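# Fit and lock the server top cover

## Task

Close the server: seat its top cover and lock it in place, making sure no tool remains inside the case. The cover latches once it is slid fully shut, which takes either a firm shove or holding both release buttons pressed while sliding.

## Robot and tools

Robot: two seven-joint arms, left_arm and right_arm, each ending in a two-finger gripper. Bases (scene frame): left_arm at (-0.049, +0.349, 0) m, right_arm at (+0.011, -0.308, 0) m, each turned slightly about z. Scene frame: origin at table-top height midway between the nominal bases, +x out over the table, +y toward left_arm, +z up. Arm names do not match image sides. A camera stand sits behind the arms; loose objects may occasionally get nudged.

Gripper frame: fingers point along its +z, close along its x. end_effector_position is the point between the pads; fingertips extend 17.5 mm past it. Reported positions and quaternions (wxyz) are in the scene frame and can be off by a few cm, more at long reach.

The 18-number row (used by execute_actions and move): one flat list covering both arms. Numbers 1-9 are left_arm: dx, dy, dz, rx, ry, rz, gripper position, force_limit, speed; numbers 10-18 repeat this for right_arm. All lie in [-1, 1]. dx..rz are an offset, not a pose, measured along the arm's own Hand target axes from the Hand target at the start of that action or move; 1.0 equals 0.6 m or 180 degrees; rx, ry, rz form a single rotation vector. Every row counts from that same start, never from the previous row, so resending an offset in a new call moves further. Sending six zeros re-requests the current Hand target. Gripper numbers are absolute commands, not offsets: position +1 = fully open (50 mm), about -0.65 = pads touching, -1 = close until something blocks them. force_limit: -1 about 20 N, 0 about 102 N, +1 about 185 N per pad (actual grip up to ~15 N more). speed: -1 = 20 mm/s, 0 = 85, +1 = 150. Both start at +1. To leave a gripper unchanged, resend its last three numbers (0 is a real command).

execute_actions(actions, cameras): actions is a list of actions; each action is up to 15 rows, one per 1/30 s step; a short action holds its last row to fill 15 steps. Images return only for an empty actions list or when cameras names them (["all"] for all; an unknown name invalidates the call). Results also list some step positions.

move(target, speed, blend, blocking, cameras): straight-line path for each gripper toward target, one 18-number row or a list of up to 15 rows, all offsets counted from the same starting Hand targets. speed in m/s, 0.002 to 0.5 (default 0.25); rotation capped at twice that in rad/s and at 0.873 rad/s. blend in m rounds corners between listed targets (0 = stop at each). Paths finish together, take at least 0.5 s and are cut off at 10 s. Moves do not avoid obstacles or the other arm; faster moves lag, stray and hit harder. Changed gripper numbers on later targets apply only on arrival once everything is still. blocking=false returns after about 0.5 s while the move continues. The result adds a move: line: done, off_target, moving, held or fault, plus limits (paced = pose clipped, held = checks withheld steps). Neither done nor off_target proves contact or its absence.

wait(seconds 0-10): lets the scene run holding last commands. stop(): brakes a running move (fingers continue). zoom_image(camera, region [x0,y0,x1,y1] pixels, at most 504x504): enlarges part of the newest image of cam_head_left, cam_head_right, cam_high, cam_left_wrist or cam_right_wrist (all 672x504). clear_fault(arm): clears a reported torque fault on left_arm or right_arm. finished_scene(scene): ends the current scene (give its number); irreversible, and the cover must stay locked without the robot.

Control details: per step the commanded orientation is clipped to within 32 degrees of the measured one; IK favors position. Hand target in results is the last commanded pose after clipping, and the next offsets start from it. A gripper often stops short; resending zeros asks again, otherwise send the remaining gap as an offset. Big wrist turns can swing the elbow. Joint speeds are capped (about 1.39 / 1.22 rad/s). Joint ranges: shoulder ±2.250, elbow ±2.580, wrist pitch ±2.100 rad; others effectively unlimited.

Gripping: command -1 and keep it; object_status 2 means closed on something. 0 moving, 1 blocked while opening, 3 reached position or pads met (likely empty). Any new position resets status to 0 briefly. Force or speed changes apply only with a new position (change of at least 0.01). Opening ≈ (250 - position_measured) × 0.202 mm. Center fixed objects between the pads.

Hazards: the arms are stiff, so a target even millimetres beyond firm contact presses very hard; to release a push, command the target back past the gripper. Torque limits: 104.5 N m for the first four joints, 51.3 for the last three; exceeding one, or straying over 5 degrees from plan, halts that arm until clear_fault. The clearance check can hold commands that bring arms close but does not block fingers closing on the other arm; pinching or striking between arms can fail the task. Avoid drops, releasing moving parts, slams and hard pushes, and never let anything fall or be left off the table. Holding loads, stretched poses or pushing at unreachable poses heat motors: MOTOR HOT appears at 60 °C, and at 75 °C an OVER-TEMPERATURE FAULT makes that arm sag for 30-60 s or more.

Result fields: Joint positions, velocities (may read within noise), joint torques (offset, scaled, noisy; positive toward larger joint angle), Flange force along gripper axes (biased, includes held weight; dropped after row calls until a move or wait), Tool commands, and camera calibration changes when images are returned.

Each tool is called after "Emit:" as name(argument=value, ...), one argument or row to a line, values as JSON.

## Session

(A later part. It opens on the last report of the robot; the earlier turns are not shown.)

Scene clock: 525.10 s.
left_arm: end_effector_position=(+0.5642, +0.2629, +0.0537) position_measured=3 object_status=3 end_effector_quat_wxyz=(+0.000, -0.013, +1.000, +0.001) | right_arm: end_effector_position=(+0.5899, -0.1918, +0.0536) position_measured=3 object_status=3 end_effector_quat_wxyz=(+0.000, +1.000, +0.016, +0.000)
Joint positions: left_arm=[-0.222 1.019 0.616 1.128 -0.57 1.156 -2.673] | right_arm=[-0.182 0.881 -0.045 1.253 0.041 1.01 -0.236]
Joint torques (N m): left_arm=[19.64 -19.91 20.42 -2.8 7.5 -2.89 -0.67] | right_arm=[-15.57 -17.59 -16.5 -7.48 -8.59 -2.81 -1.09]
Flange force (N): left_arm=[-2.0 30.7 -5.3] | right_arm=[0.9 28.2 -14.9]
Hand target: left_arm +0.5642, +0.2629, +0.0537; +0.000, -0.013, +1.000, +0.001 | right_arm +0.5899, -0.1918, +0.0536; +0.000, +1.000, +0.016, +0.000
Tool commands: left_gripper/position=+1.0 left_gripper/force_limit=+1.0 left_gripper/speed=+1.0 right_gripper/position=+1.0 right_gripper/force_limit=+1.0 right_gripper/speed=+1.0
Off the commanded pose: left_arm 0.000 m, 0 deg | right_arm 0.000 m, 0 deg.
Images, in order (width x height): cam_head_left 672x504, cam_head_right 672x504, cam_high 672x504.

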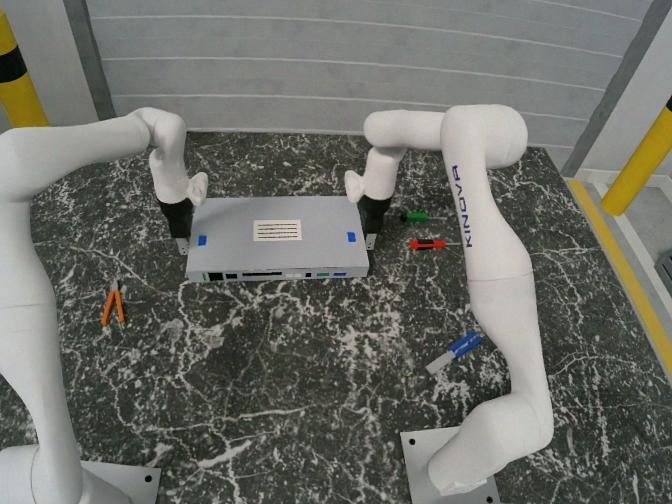

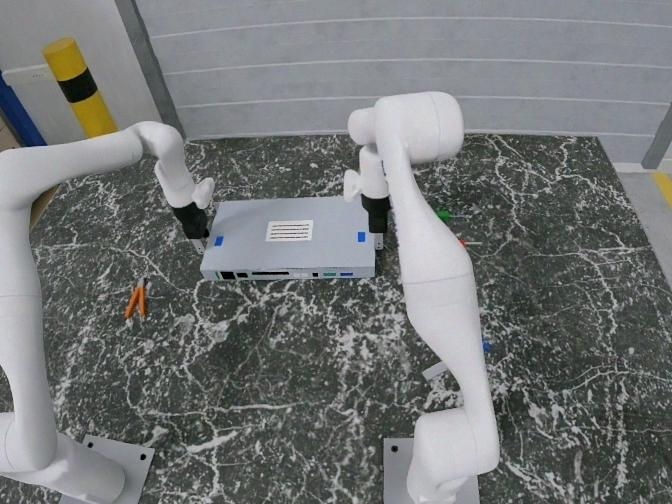

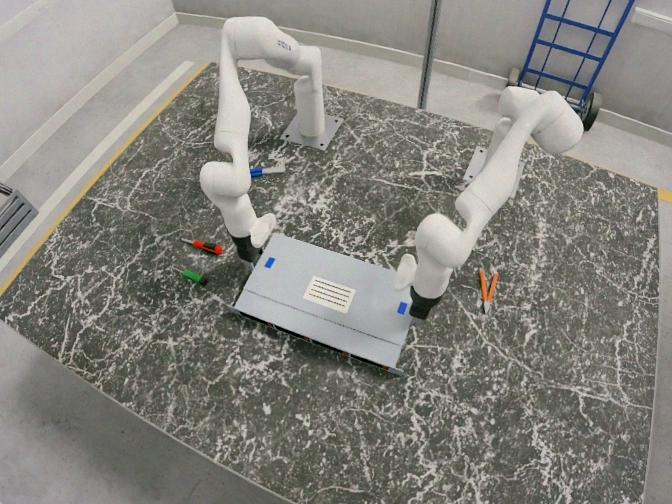

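Emit:
move(
  target=[-0.0067,0.0001,-0.0003,0,0,0,1,1,1,0.0067,0,-0.0005,0,0,0,1,1,1],
  speed=0.015,
  cameras=["cam_high","cam_head_right","cam_left_wrist","cam_right_wrist"],
)

Emit:
zoom_image(
  camera="cam_high",
  region=[380, 310, 430, 360],
)

Emit:
zoom_image(
  camera="cam_high",
  region=[220, 270, 270, 320],
)

Emit:
zoom_image(
  camera="cam_head_right",
  region=[345, 240, 395, 290],
)

Scene clock: 532.93 s.
left_arm: end_effector_position=(+0.5683, +0.2630, +0.0539) position_measured=3 object_status=3 end_effector_quat_wxyz=(+0.000, -0.013, +1.000, +0.001) | right_arm: end_effector_position=(+0.5939, -0.1917, +0.0539) position_measured=3 object_status=3 end_effector_quat_wxyz=(+0.000, +1.000, +0.016, +0.000)
Joint positions: left_arm=[-0.219 1.028 0.616 1.107 -0.57 1.166 -2.68] | right_arm=[-0.181 0.889 -0.045 1.234 0.041 1.021 -0.234]
Joint torques (N m): left_arm=[18.12 -23.85 19.88 -4.97 6.75 -3.1 -0.49] | right_arm=[-15.55 -27.42 -16.42 -13.6 -8.61 -4 -1.15]
Flange force (N): left_arm=[-0.9 28.5 0.0] | right_arm=[-4.3 28.9 0.3]
Hand target: left_arm +0.5683, +0.2630, +0.0539; +0.000, -0.013, +1.000, +0.001 | right_arm +0.5939, -0.1916, +0.0539; +0.000, +1.000, +0.016, +0.000
Off the commanded pose: left_arm 0.000 m, 0 deg | right_arm 0.000 m, 0 deg.
move: done
camera_calibration:
cam_left_wrist: T_world_to_cam=[[-0.999764, 0.0124529, 0.0178073, 0.565409], [0.0122385, 0.999852, -0.0121003, -0.2051], [-0.0179554, -0.0118795, -0.999768, 0.234746], [0, 0, 0, 1]] pos_world=[0.572001, 0.200817, 0.222141]
cam_right_wrist: T_world_to_cam=[[0.999458, 0.0260734, -0.0200721, -0.587974], [0.0263861, -0.999532, 0.01547, -0.158942], [-0.0196593, -0.0159912, -0.999679, 0.228947], [0, 0, 0, 1]] pos_world=[0.596351, -0.139876, 0.21953]
Images, in order (width x height): cam_head_right 672x504, cam_high 672x504, cam_left_wrist 672x504, cam_right_wrist 672x504.

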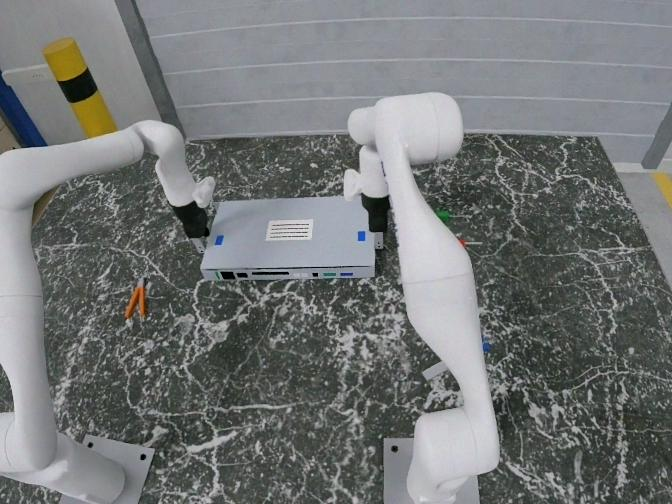

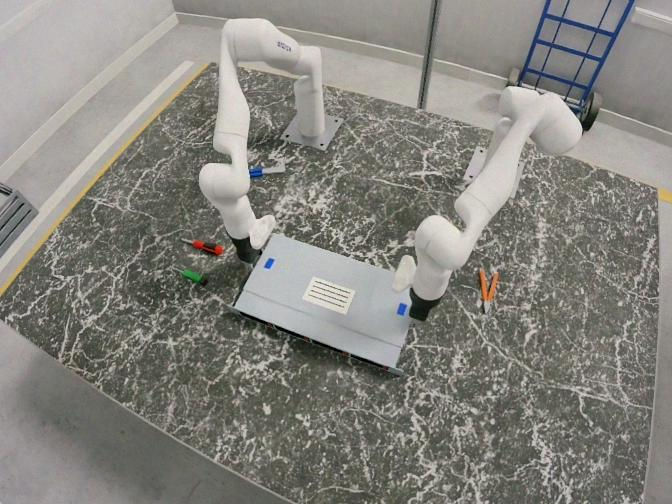

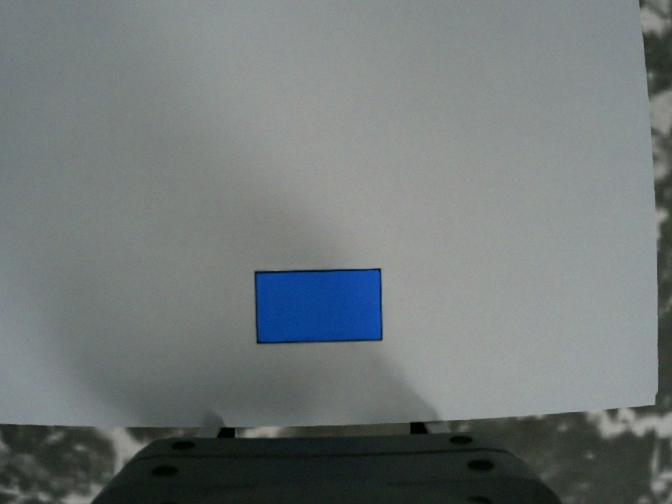

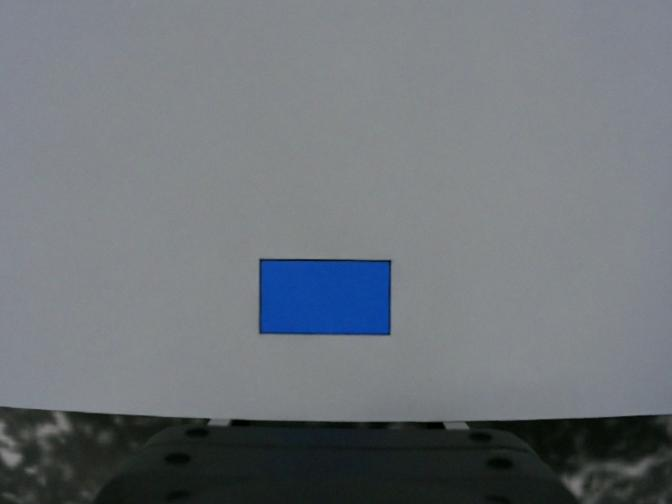

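Scaled by 10.080 from the camera's 672x504 image, which has a finer 960x720 frame.

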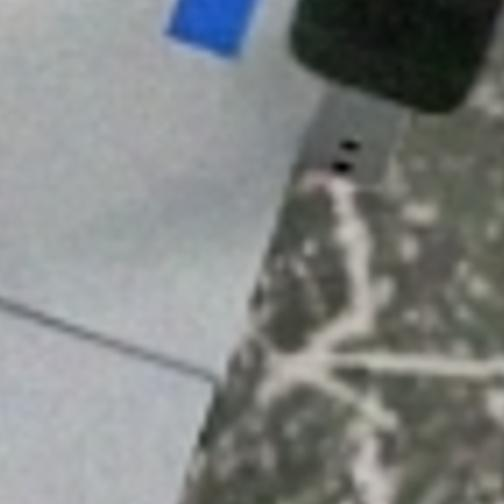

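Scaled by 10.080 from the camera's 672x504 image, which has a finer 960x720 frame.

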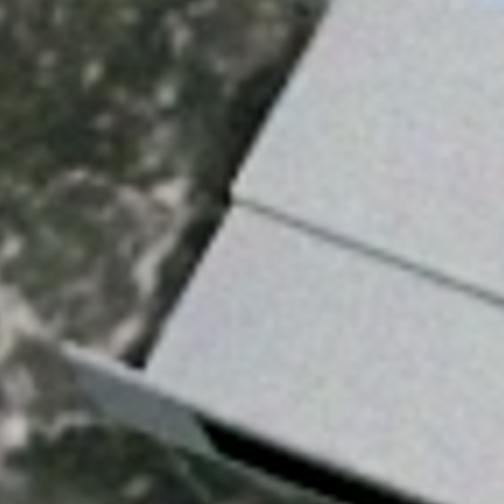

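Scaled by 10.080 from the camera's 672x504 image, which has a finer 960x720 frame.

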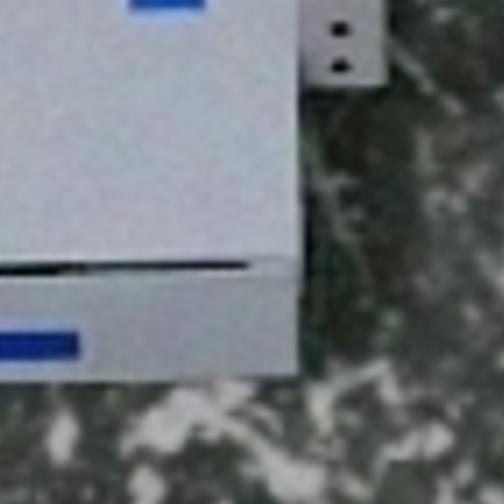

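Emit:
move(
  target=[-0.0067,0.0001,0,0,0,0,1,1,1,0.0067,0,0,0,0,0,1,1,1],
  speed=0.015,
  cameras=["cam_high","cam_head_right","cam_left_wrist","cam_right_wrist"],
)

Emit:
zoom_image(
  camera="cam_high",
  region=[380, 310, 430, 360],
)

Emit:
zoom_image(
  camera="cam_high",
  region=[220, 270, 270, 320],
)

Emit:
zoom_image(
  camera="cam_head_right",
  region=[345, 240, 395, 290],
)

Scene clock: 539.33 s.
left_arm: end_effector_position=(+0.5723, +0.2632, +0.0539) position_measured=3 object_status=3 end_effector_quat_wxyz=(+0.000, -0.013, +1.000, +0.001) | right_arm: end_effector_position=(+0.5979, -0.1915, +0.0539) position_measured=3 object_status=3 end_effector_quat_wxyz=(+0.000, +1.000, +0.016, +0.000)
Joint positions: left_arm=[-0.215 1.036 0.616 1.085 -0.57 1.177 -2.687] | right_arm=[-0.18 0.898 -0.045 1.215 0.041 1.031 -0.232]
Joint torques (N m): left_arm=[17.85 -24.09 19.67 -5.01 6.66 -3.02 -0.51] | right_arm=[-15.5 -27.45 -16.25 -13.55 -8.6 -3.99 -1.14]
Flange force (N): left_arm=[-0.8 27.9 0.0] | right_arm=[-4.3 28.6 0.1]
Hand target: left_arm +0.5723, +0.2632, +0.0539; +0.000, -0.013, +1.000, +0.001 | right_arm +0.5979, -0.1915, +0.0539; +0.000, +1.000, +0.016, +0.000
Off the commanded pose: left_arm 0.000 m, 0 deg | right_arm 0.000 m, 0 deg.
move: done
camera_calibration:
cam_left_wrist: T_world_to_cam=[[-0.999764, 0.0124512, 0.0178086, 0.569406], [0.0122385, 0.999853, -0.0120003, -0.205371], [-0.0179554, -0.0117795, -0.999769, 0.2348], [0, 0, 0, 1]] pos_world=[0.576001, 0.201017, 0.222141]
cam_right_wrist: T_world_to_cam=[[0.999458, 0.0260755, -0.0200695, -0.591975], [0.0263861, -0.999534, 0.01537, -0.158926], [-0.0196594, -0.0158913, -0.99968, 0.229041], [0, 0, 0, 1]] pos_world=[0.600351, -0.139776, 0.21953]
Images, in order (width x height): cam_head_right 672x504, cam_high 672x504, cam_left_wrist 672x504, cam_right_wrist 672x504.

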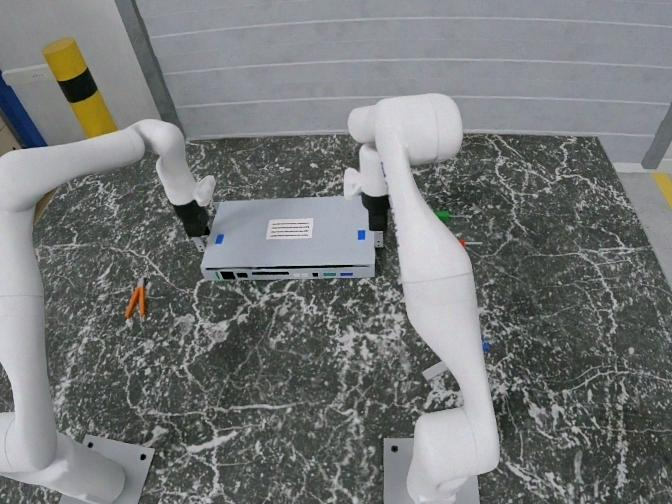

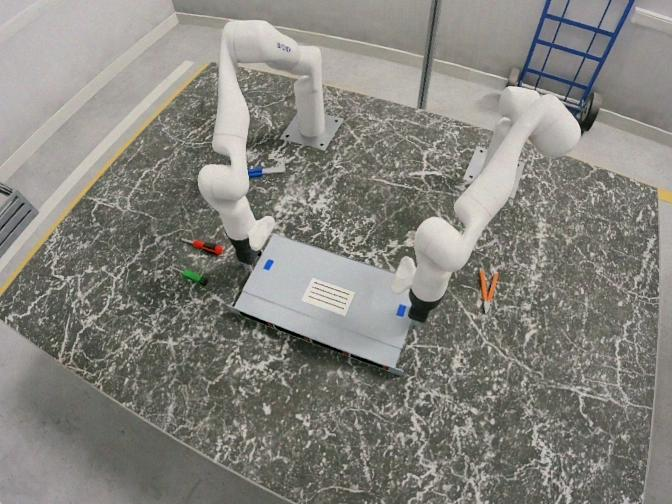

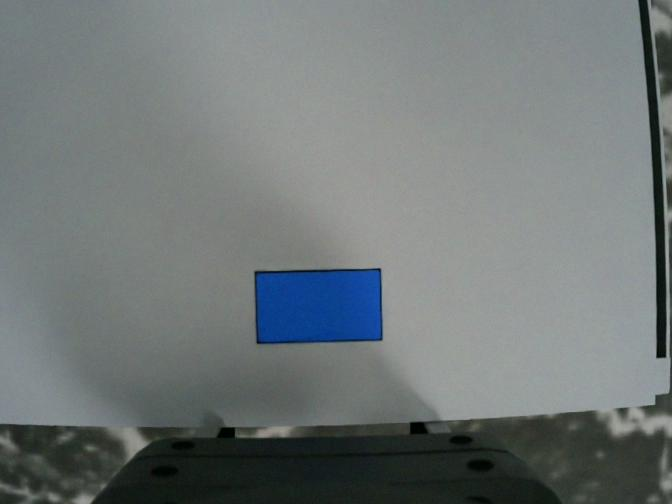

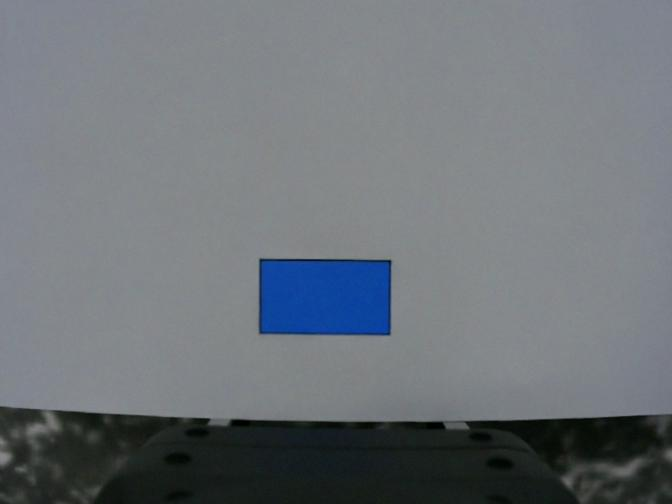

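Scaled by 10.080 from the camera's 672x504 image, which has a finer 960x720 frame.

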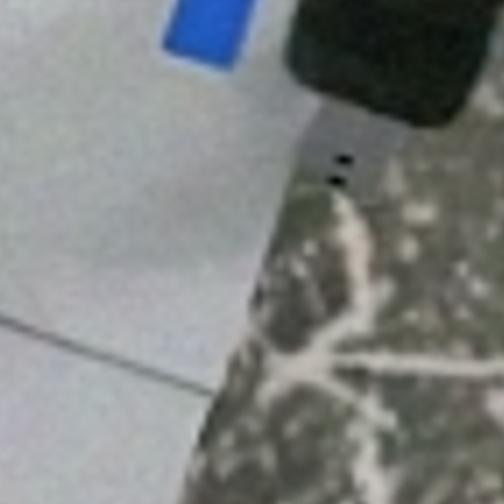

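Scaled by 10.080 from the camera's 672x504 image, which has a finer 960x720 frame.

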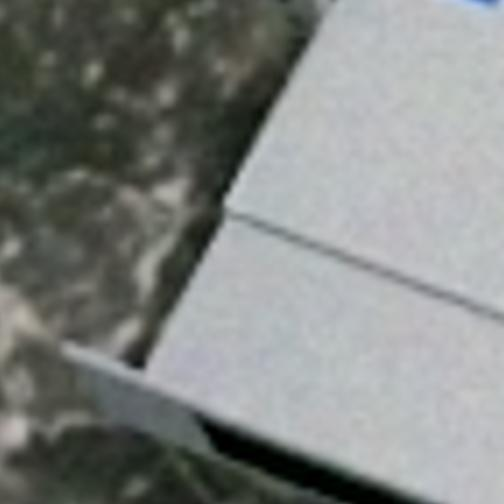

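Scaled by 10.080 from the camera's 672x504 image, which has a finer 960x720 frame.

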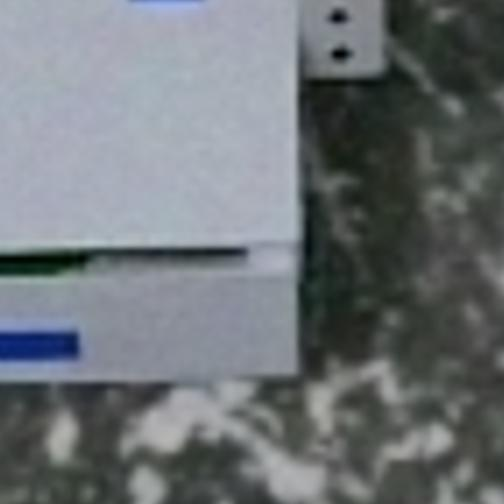

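Emit:
move(
  target=[0,0,-0.0033,0,0,0,1,1,1,0,0,-0.0033,0,0,0,1,1,1],
  speed=0.015,
  cameras=["cam_high"],
)

Emit:
zoom_image(
  camera="cam_high",
  region=[220, 210, 450, 390],
)

Scene clock: 555.83 s.
left_arm: end_effector_position=(+0.5723, +0.2631, +0.0559) position_measured=3 object_status=3 end_effector_quat_wxyz=(+0.000, -0.013, +1.000, +0.001) | right_arm: end_effector_position=(+0.5979, -0.1916, +0.0559) position_measured=3 object_status=3 end_effector_quat_wxyz=(+0.000, +1.000, +0.016, +0.000)
Joint positions: left_arm=[-0.215 1.034 0.617 1.084 -0.569 1.181 -2.687] | right_arm=[-0.18 0.895 -0.045 1.213 0.041 1.035 -0.232]
Joint torques (N m): left_arm=[18.69 -25.52 20.66 -5.28 7.14 -2.81 -0.56] | right_arm=[-14.21 -27.79 -15.05 -12.72 -8.03 -3.07 -1]
Flange force (N): left_arm=[-1.2 29.1 3.1] | right_arm=[-2.3 25.9 1.8]
Hand target: left_arm +0.5723, +0.2632, +0.0559; +0.000, -0.013, +1.000, +0.001 | right_arm +0.5979, -0.1915, +0.0559; +0.000, +1.000, +0.016, +0.000
Off the commanded pose: left_arm 0.000 m, 0 deg | right_arm 0.000 m, 0 deg.
move: done
Images, in order (width x height): cam_high 672x504.

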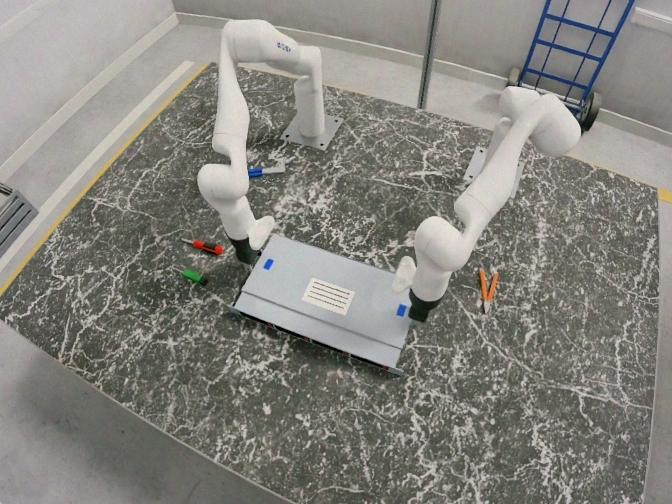

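Scaled by 2.191 from the camera's 672x504 image, which has a finer 960x720 frame.

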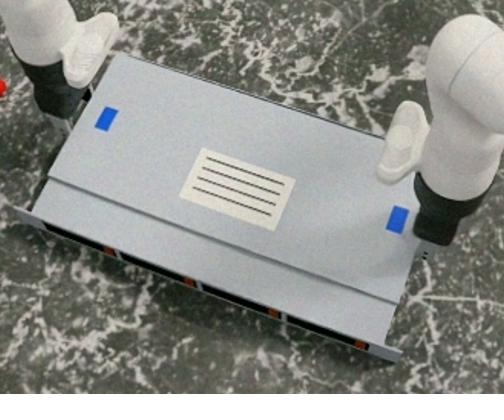

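Emit:
move(
  target=[
    [0.0233,-0.0003,0,0,0,0,1,1,1,-0.0233,-0.0003,0,0,0,0,1,1,1],
    [0.0233,-0.0003,0.0035,0,0,0,1,1,1,-0.0233,-0.0003,0.0035,0,0,0,1,1,1],
  ],
  speed=[0.03,0.01],
  cameras=["cam_head_right","cam_high","cam_left_wrist","cam_right_wrist"],
)

Emit:
zoom_image(
  camera="cam_high",
  region=[380, 300, 430, 350],
)

Emit:
zoom_image(
  camera="cam_high",
  region=[220, 265, 270, 315],
)

Scene clock: 580.63 s.
left_arm: end_effector_position=(+0.5584, +0.2628, +0.0539) position_measured=3 object_status=3 end_effector_quat_wxyz=(+0.000, -0.013, +1.000, +0.001) | right_arm: end_effector_position=(+0.5840, -0.1918, +0.0538) position_measured=3 object_status=3 end_effector_quat_wxyz=(+0.000, +1.000, +0.016, +0.000)
Joint positions: left_arm=[-0.228 1.007 0.616 1.158 -0.569 1.14 -2.664] | right_arm=[-0.184 0.869 -0.045 1.28 0.042 0.995 -0.239]
Joint torques (N m): left_arm=[19.07 -17.06 19.46 -1.66 7.3 -2.83 -0.61] | right_arm=[-17.42 -19.7 -18.62 -4.12 -9.73 0.84 -1]
Flange force (N): left_arm=[-2.8 30.1 -9.8] | right_arm=[12.2 29.6 -6.5]
Hand target: left_arm +0.5583, +0.2627, +0.0538; +0.000, -0.013, +1.000, +0.001 | right_arm +0.5839, -0.1918, +0.0538; +0.000, +1.000, +0.016, +0.000
Off the commanded pose: left_arm 0.000 m, 0 deg | right_arm 0.000 m, 0 deg.
move: done
camera_calibration:
cam_left_wrist: T_world_to_cam=[[-0.999768, 0.0122526, 0.0177082, 0.55558], [0.0120395, 0.999854, -0.0120945, -0.204669], [-0.0178538, -0.0118785, -0.99977, 0.234509], [0, 0, 0, 1]] pos_world=[0.562102, 0.200618, 0.222141]
cam_right_wrist: T_world_to_cam=[[0.999458, 0.0260734, -0.0200721, -0.578076], [0.0263861, -0.999532, 0.01547, -0.158879], [-0.0196593, -0.0159912, -0.999679, 0.228649], [0, 0, 0, 1]] pos_world=[0.586451, -0.140076, 0.21943]
Images, in order (width x height): cam_head_right 672x504, cam_high 672x504, cam_left_wrist 672x504, cam_right_wrist 672x504.

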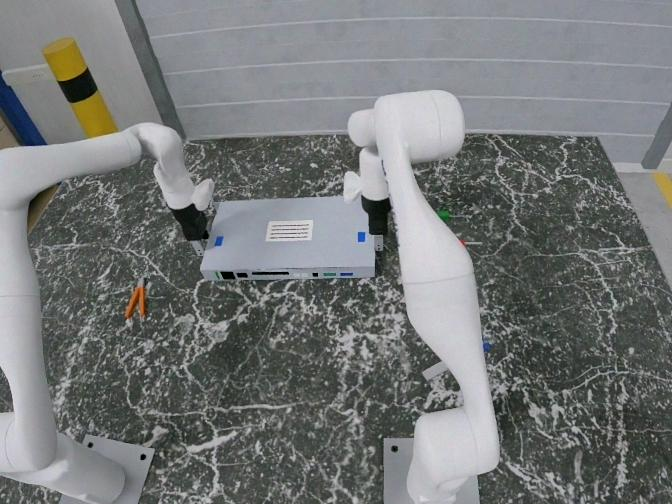

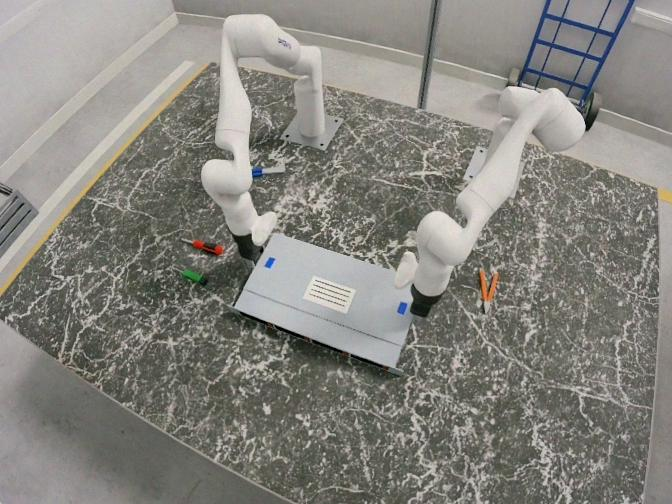

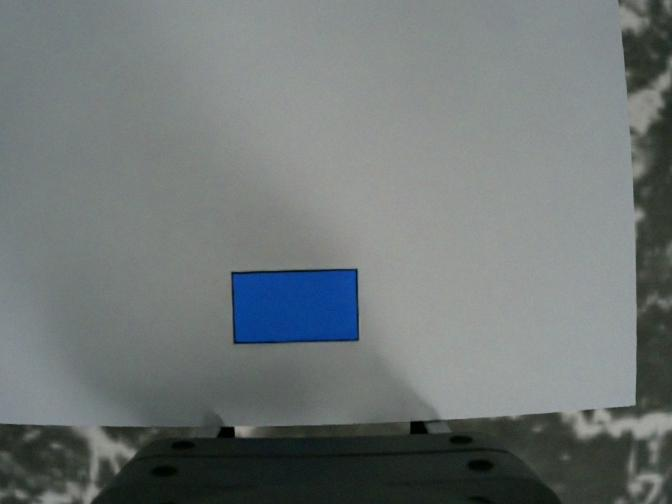

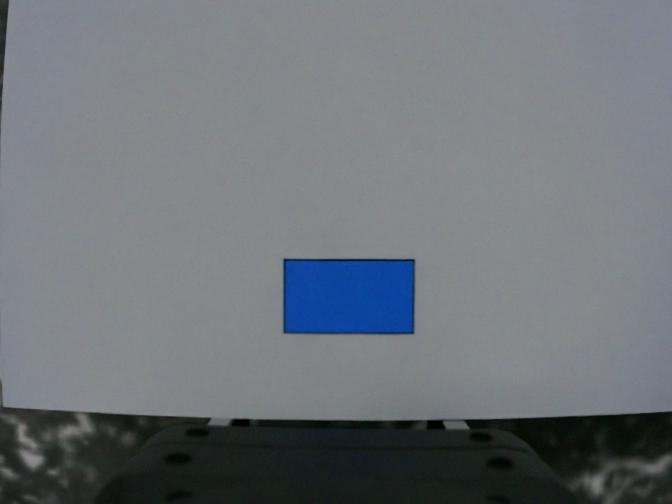

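Scaled by 10.080 from the camera's 672x504 image, which has a finer 960x720 frame.

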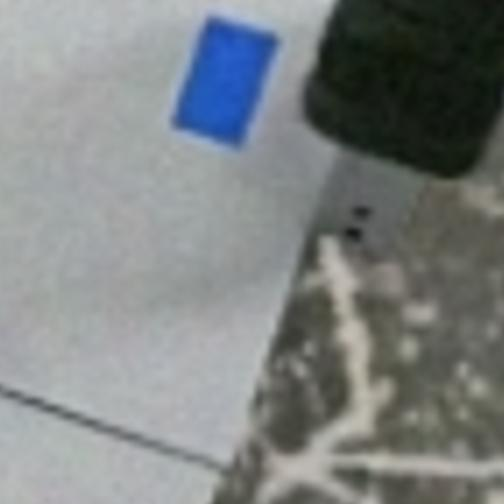

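Scaled by 10.080 from the camera's 672x504 image, which has a finer 960x720 frame.

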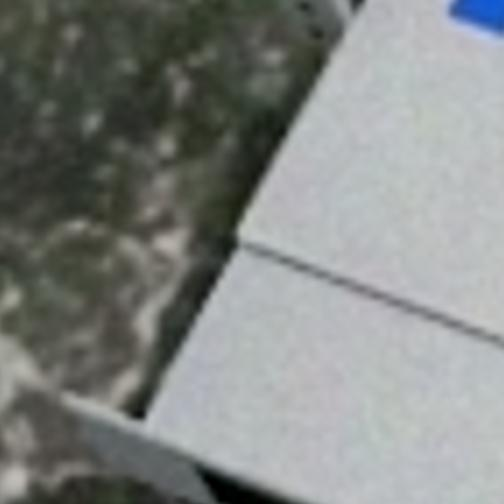

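Emit:
move(
  target=[
    [0,0,-0.0007,0,0,0,1,1,1,0,0,-0.0007,0,0,0,1,1,1],
    [-0.02,0.0003,-0.0007,0,0,0,1,1,1,0.02,0.0003,-0.0007,0,0,0,1,1,1],
  ],
  speed=[0.01,0.02],
  cameras=["cam_head_right","cam_high","cam_left_wrist","cam_right_wrist"],
)

Emit:
zoom_image(
  camera="cam_high",
  region=[380, 300, 430, 350],
)

Emit:
zoom_image(
  camera="cam_head_right",
  region=[345, 240, 395, 290],
)

Scene clock: 617.03 s.
left_arm: end_effector_position=(+0.5703, +0.2632, +0.0542) position_measured=3 object_status=3 end_effector_quat_wxyz=(+0.000, -0.013, +1.000, +0.001) | right_arm: end_effector_position=(+0.5959, -0.1915, +0.0542) position_measured=3 object_status=3 end_effector_quat_wxyz=(+0.000, +1.000, +0.016, +0.000)
Joint positions: left_arm=[-0.217 1.032 0.616 1.096 -0.57 1.172 -2.684] | right_arm=[-0.181 0.893 -0.045 1.224 0.041 1.027 -0.233]
Joint torques (N m): left_arm=[18.42 -20.59 19.33 -4.7 6.69 -4.04 -0.54] | right_arm=[-15.37 -23.06 -16.14 -13.11 -8.48 -5.38 -1.22]
Flange force (N): left_arm=[2.7 29.4 -6.5] | right_arm=[-7.8 29.2 -8.9]
Hand target: left_arm +0.5703, +0.2632, +0.0542; +0.000, -0.013, +1.000, +0.001 | right_arm +0.5960, -0.1916, +0.0542; +0.000, +1.000, +0.016, +0.000
Off the commanded pose: left_arm 0.000 m, 0 deg | right_arm 0.000 m, 0 deg.
move: done
camera_calibration:
cam_left_wrist: T_world_to_cam=[[-0.999764, 0.0124512, 0.0178086, 0.567401], [0.0122385, 0.999853, -0.0120003, -0.205343], [-0.0179554, -0.0117795, -0.999769, 0.235064], [0, 0, 0, 1]] pos_world=[0.574001, 0.201017, 0.222441]
cam_right_wrist: T_world_to_cam=[[0.999458, 0.0260755, -0.0200695, -0.59007], [0.0263861, -0.999534, 0.01537, -0.158881], [-0.0196594, -0.0158913, -0.99968, 0.229303], [0, 0, 0, 1]] pos_world=[0.598451, -0.139776, 0.21983]
Images, in order (width x height): cam_head_right 672x504, cam_high 672x504, cam_left_wrist 672x504, cam_right_wrist 672x504.

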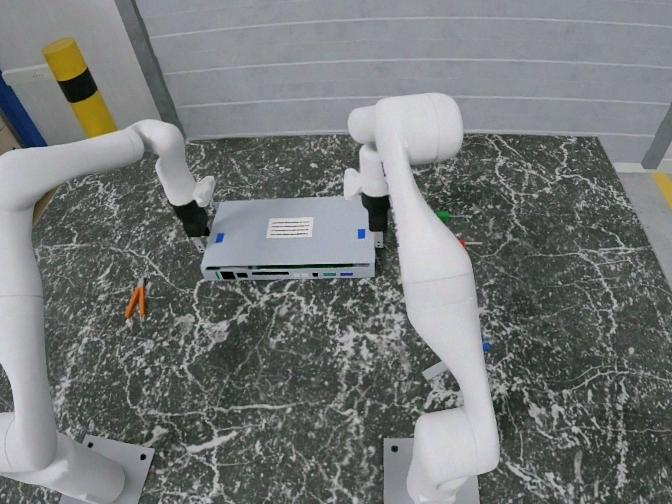

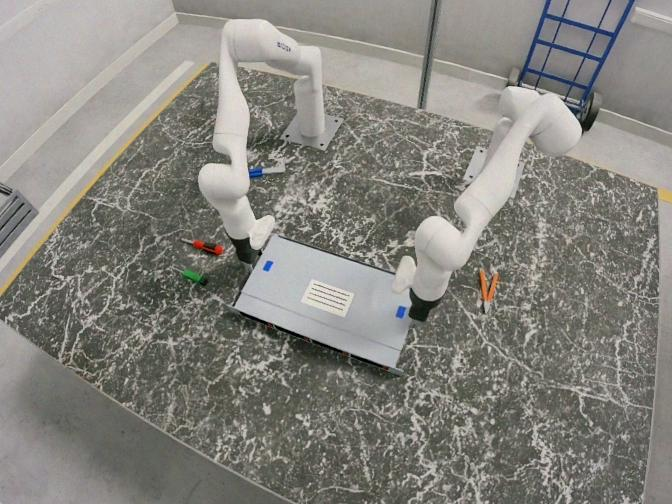

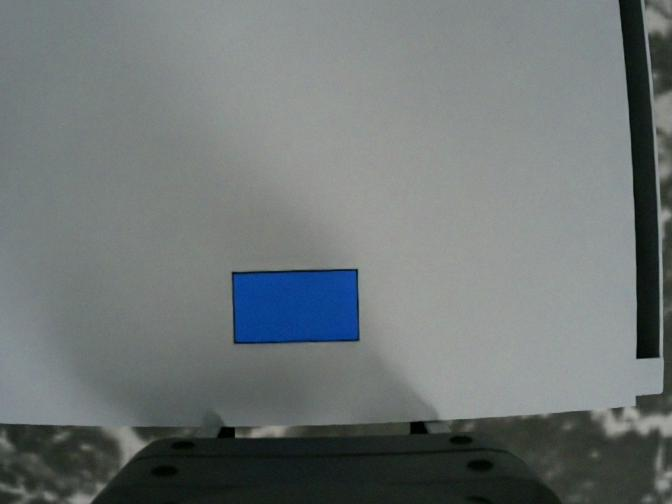

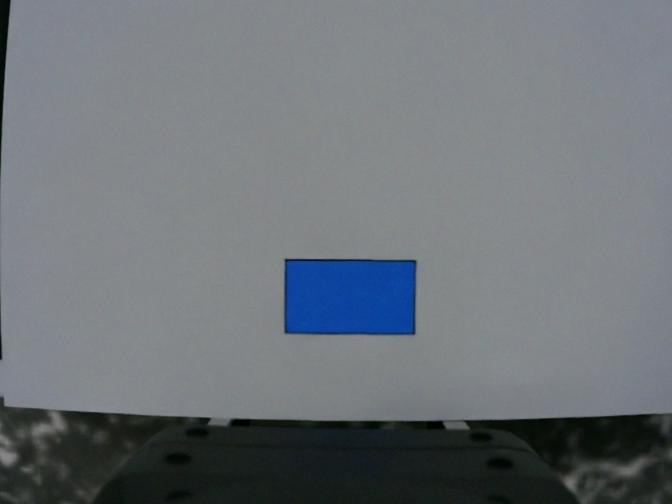

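Scaled by 10.080 from the camera's 672x504 image, which has a finer 960x720 frame.

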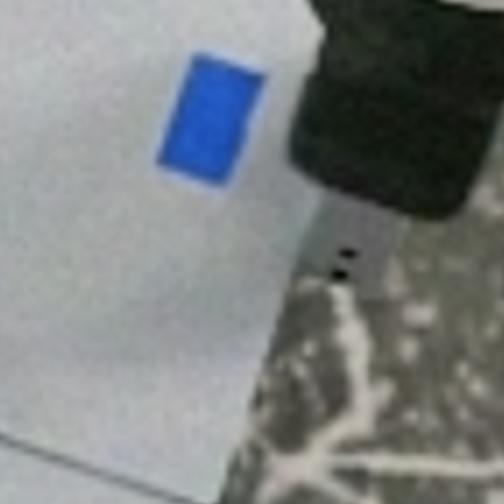

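Scaled by 10.080 from the camera's 672x504 image, which has a finer 960x720 frame.

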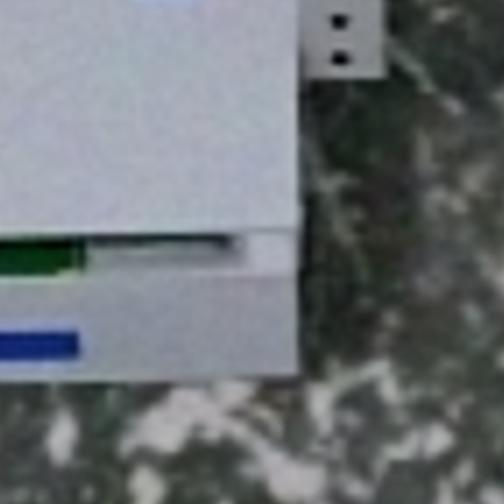

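Emit:
move(
  target=[0,0,-0.01,0,0,0,1,1,1,0,0,-0.01,0,0,0,1,1,1],
  speed=0.015,
  cameras=["cam_head_right","cam_high","cam_left_wrist","cam_right_wrist"],
)

Emit:
zoom_image(
  camera="cam_high",
  region=[220, 210, 450, 390],
)

Emit:
zoom_image(
  camera="cam_head_right",
  region=[345, 240, 395, 290],
)

Scene clock: 622.87 s.
left_arm: end_effector_position=(+0.5703, +0.2631, +0.0602) position_measured=3 object_status=3 end_effector_quat_wxyz=(+0.000, -0.013, +1.000, +0.001) | right_arm: end_effector_position=(+0.5960, -0.1916, +0.0602) position_measured=3 object_status=3 end_effector_quat_wxyz=(+0.000, +1.000, +0.016, +0.000)
Joint positions: left_arm=[-0.217 1.024 0.618 1.09 -0.566 1.184 -2.686] | right_arm=[-0.18 0.885 -0.045 1.219 0.041 1.039 -0.233]
Joint torques (N m): left_arm=[18.58 -25.73 20.75 -5.62 7.12 -2.91 -0.59] | right_arm=[-14.73 -27.79 -15.58 -12.92 -8.4 -3.2 -1.05]
Flange force (N): left_arm=[-0.9 29.0 3.5] | right_arm=[-2.4 27.0 1.9]
Hand target: left_arm +0.5703, +0.2632, +0.0602; +0.000, -0.013, +1.000, +0.001 | right_arm +0.5960, -0.1916, +0.0602; +0.000, +1.000, +0.016, +0.000
Off the commanded pose: left_arm 0.000 m, 0 deg | right_arm 0.000 m, 0 deg.
move: done
camera_calibration:
cam_left_wrist: T_world_to_cam=[[-0.999766, 0.0124508, 0.0177086, 0.567318], [0.0122393, 0.999853, -0.0119991, -0.205171], [-0.0178554, -0.0117795, -0.999771, 0.241104], [0, 0, 0, 1]] pos_world=[0.574001, 0.200917, 0.228541]
cam_right_wrist: T_world_to_cam=[[0.999461, 0.0259736, -0.020071, -0.589962], [0.0262862, -0.999535, 0.0154706, -0.159036], [-0.0196598, -0.0159899, -0.999679, 0.235286], [0, 0, 0, 1]] pos_world=[0.59845, -0.139877, 0.22583]
Images, in order (width x height): cam_head_right 672x504, cam_high 672x504, cam_left_wrist 672x504, cam_right_wrist 672x504.

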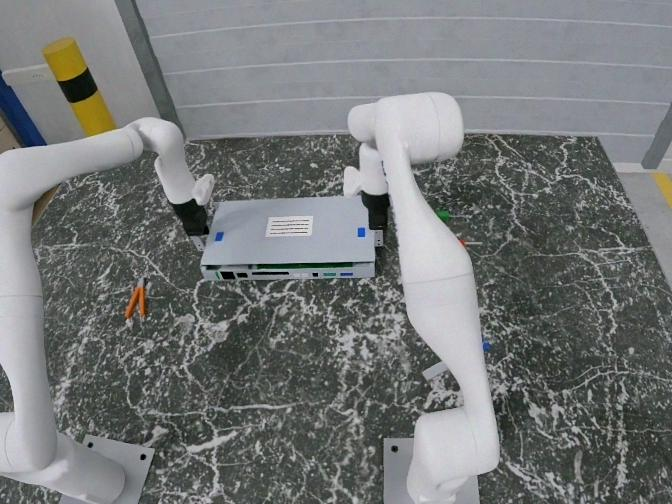

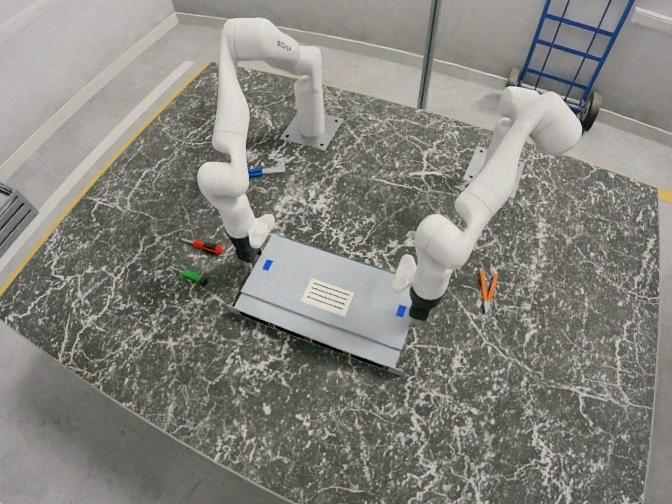

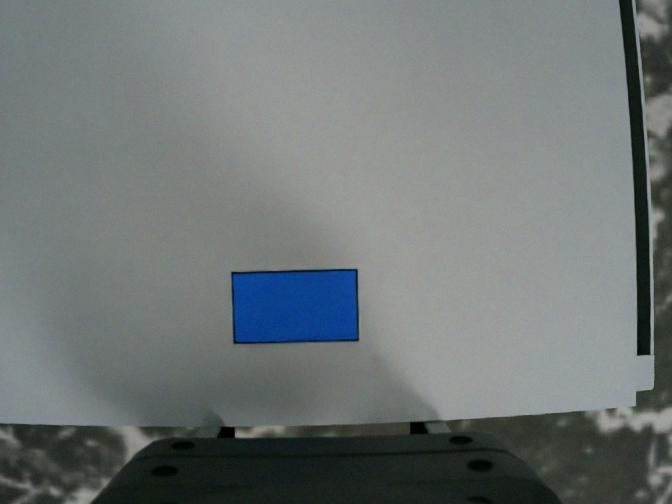

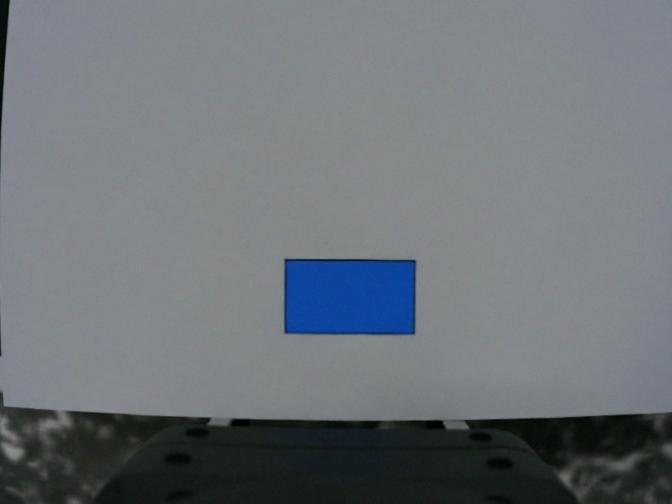

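Scaled by 2.191 from the camera's 672x504 image, which has a finer 960x720 frame.

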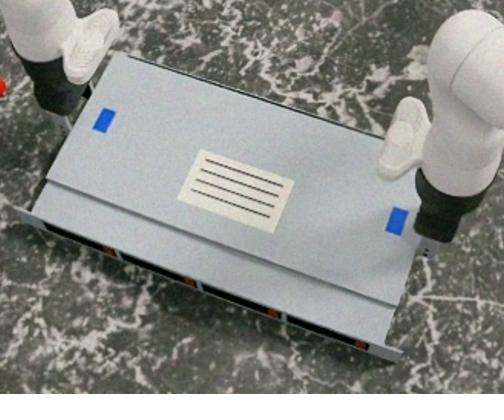

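Scaled by 10.080 from the camera's 672x504 image, which has a finer 960x720 frame.

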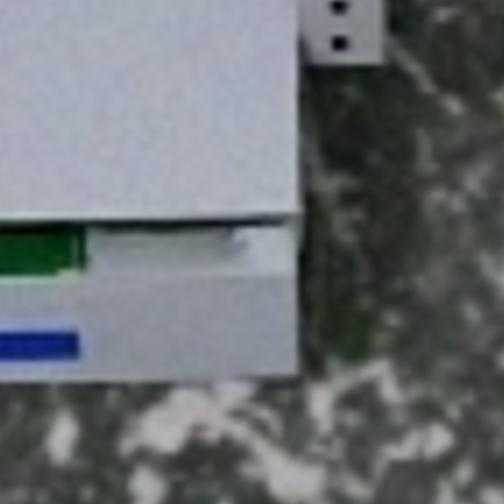

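Emit:
move(
  target=[
    [0,-0.0008,-0.1,0,0,0,1,1,1,0,-0.0008,-0.1,0,0,0,1,1,1],
    [0.2167,0.0049,-0.317,0,-0.222,0,1,1,1,-0.2165,-0.0078,-0.317,0,0.222,0,1,1,1],
  ],
  speed=[0.08,0.12],
  blend=[0.01,0],
  cameras=["cam_high"],
)

Scene clock: 639.07 s.
left_arm: end_effector_position=(+0.4401, +0.2624, +0.2503) position_measured=3 object_status=3 end_effector_quat_wxyz=(+0.342, -0.012, +0.940, +0.005) | right_arm: end_effector_position=(+0.4662, -0.1910, +0.2505) position_measured=3 object_status=3 end_effector_quat_wxyz=(-0.005, +0.940, +0.015, +0.341)
Joint positions: left_arm=[-0.265 0.117 0.496 2.156 -0.892 0.314 -2.069] | right_arm=[-0.692 0.052 0.22 2.214 0.897 0.374 -1.245]
Joint torques (N m): left_arm=[19.82 -11.7 20.6 -16.15 2.47 -12.73 1.67] | right_arm=[-16.57 -12.27 -18.11 -18.93 -1.66 -13.37 -1.48]
Flange force (N): left_arm=no reading | right_arm=[0.8 40.4 1.5]
Hand target: left_arm +0.4401, +0.2624, +0.2503; +0.342, -0.012, +0.940, +0.005 | right_arm +0.4661, -0.1910, +0.2505; -0.005, +0.940, +0.015, +0.341
Off the commanded pose: left_arm 0.000 m, 0 deg | right_arm 0.000 m, 0 deg.
move: done
Images, in order (width x height): cam_high 672x504.

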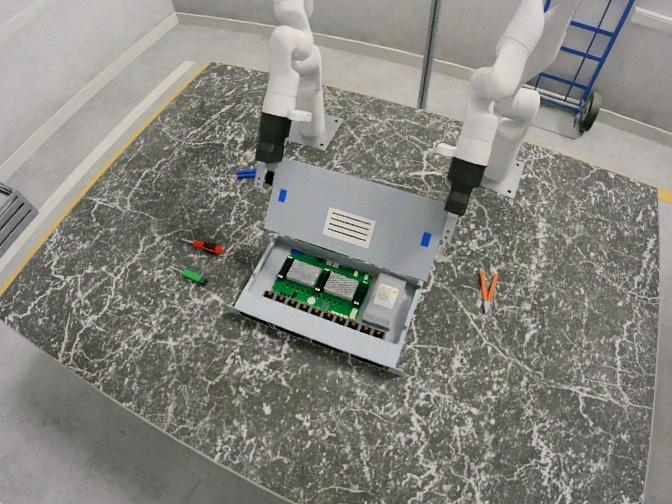

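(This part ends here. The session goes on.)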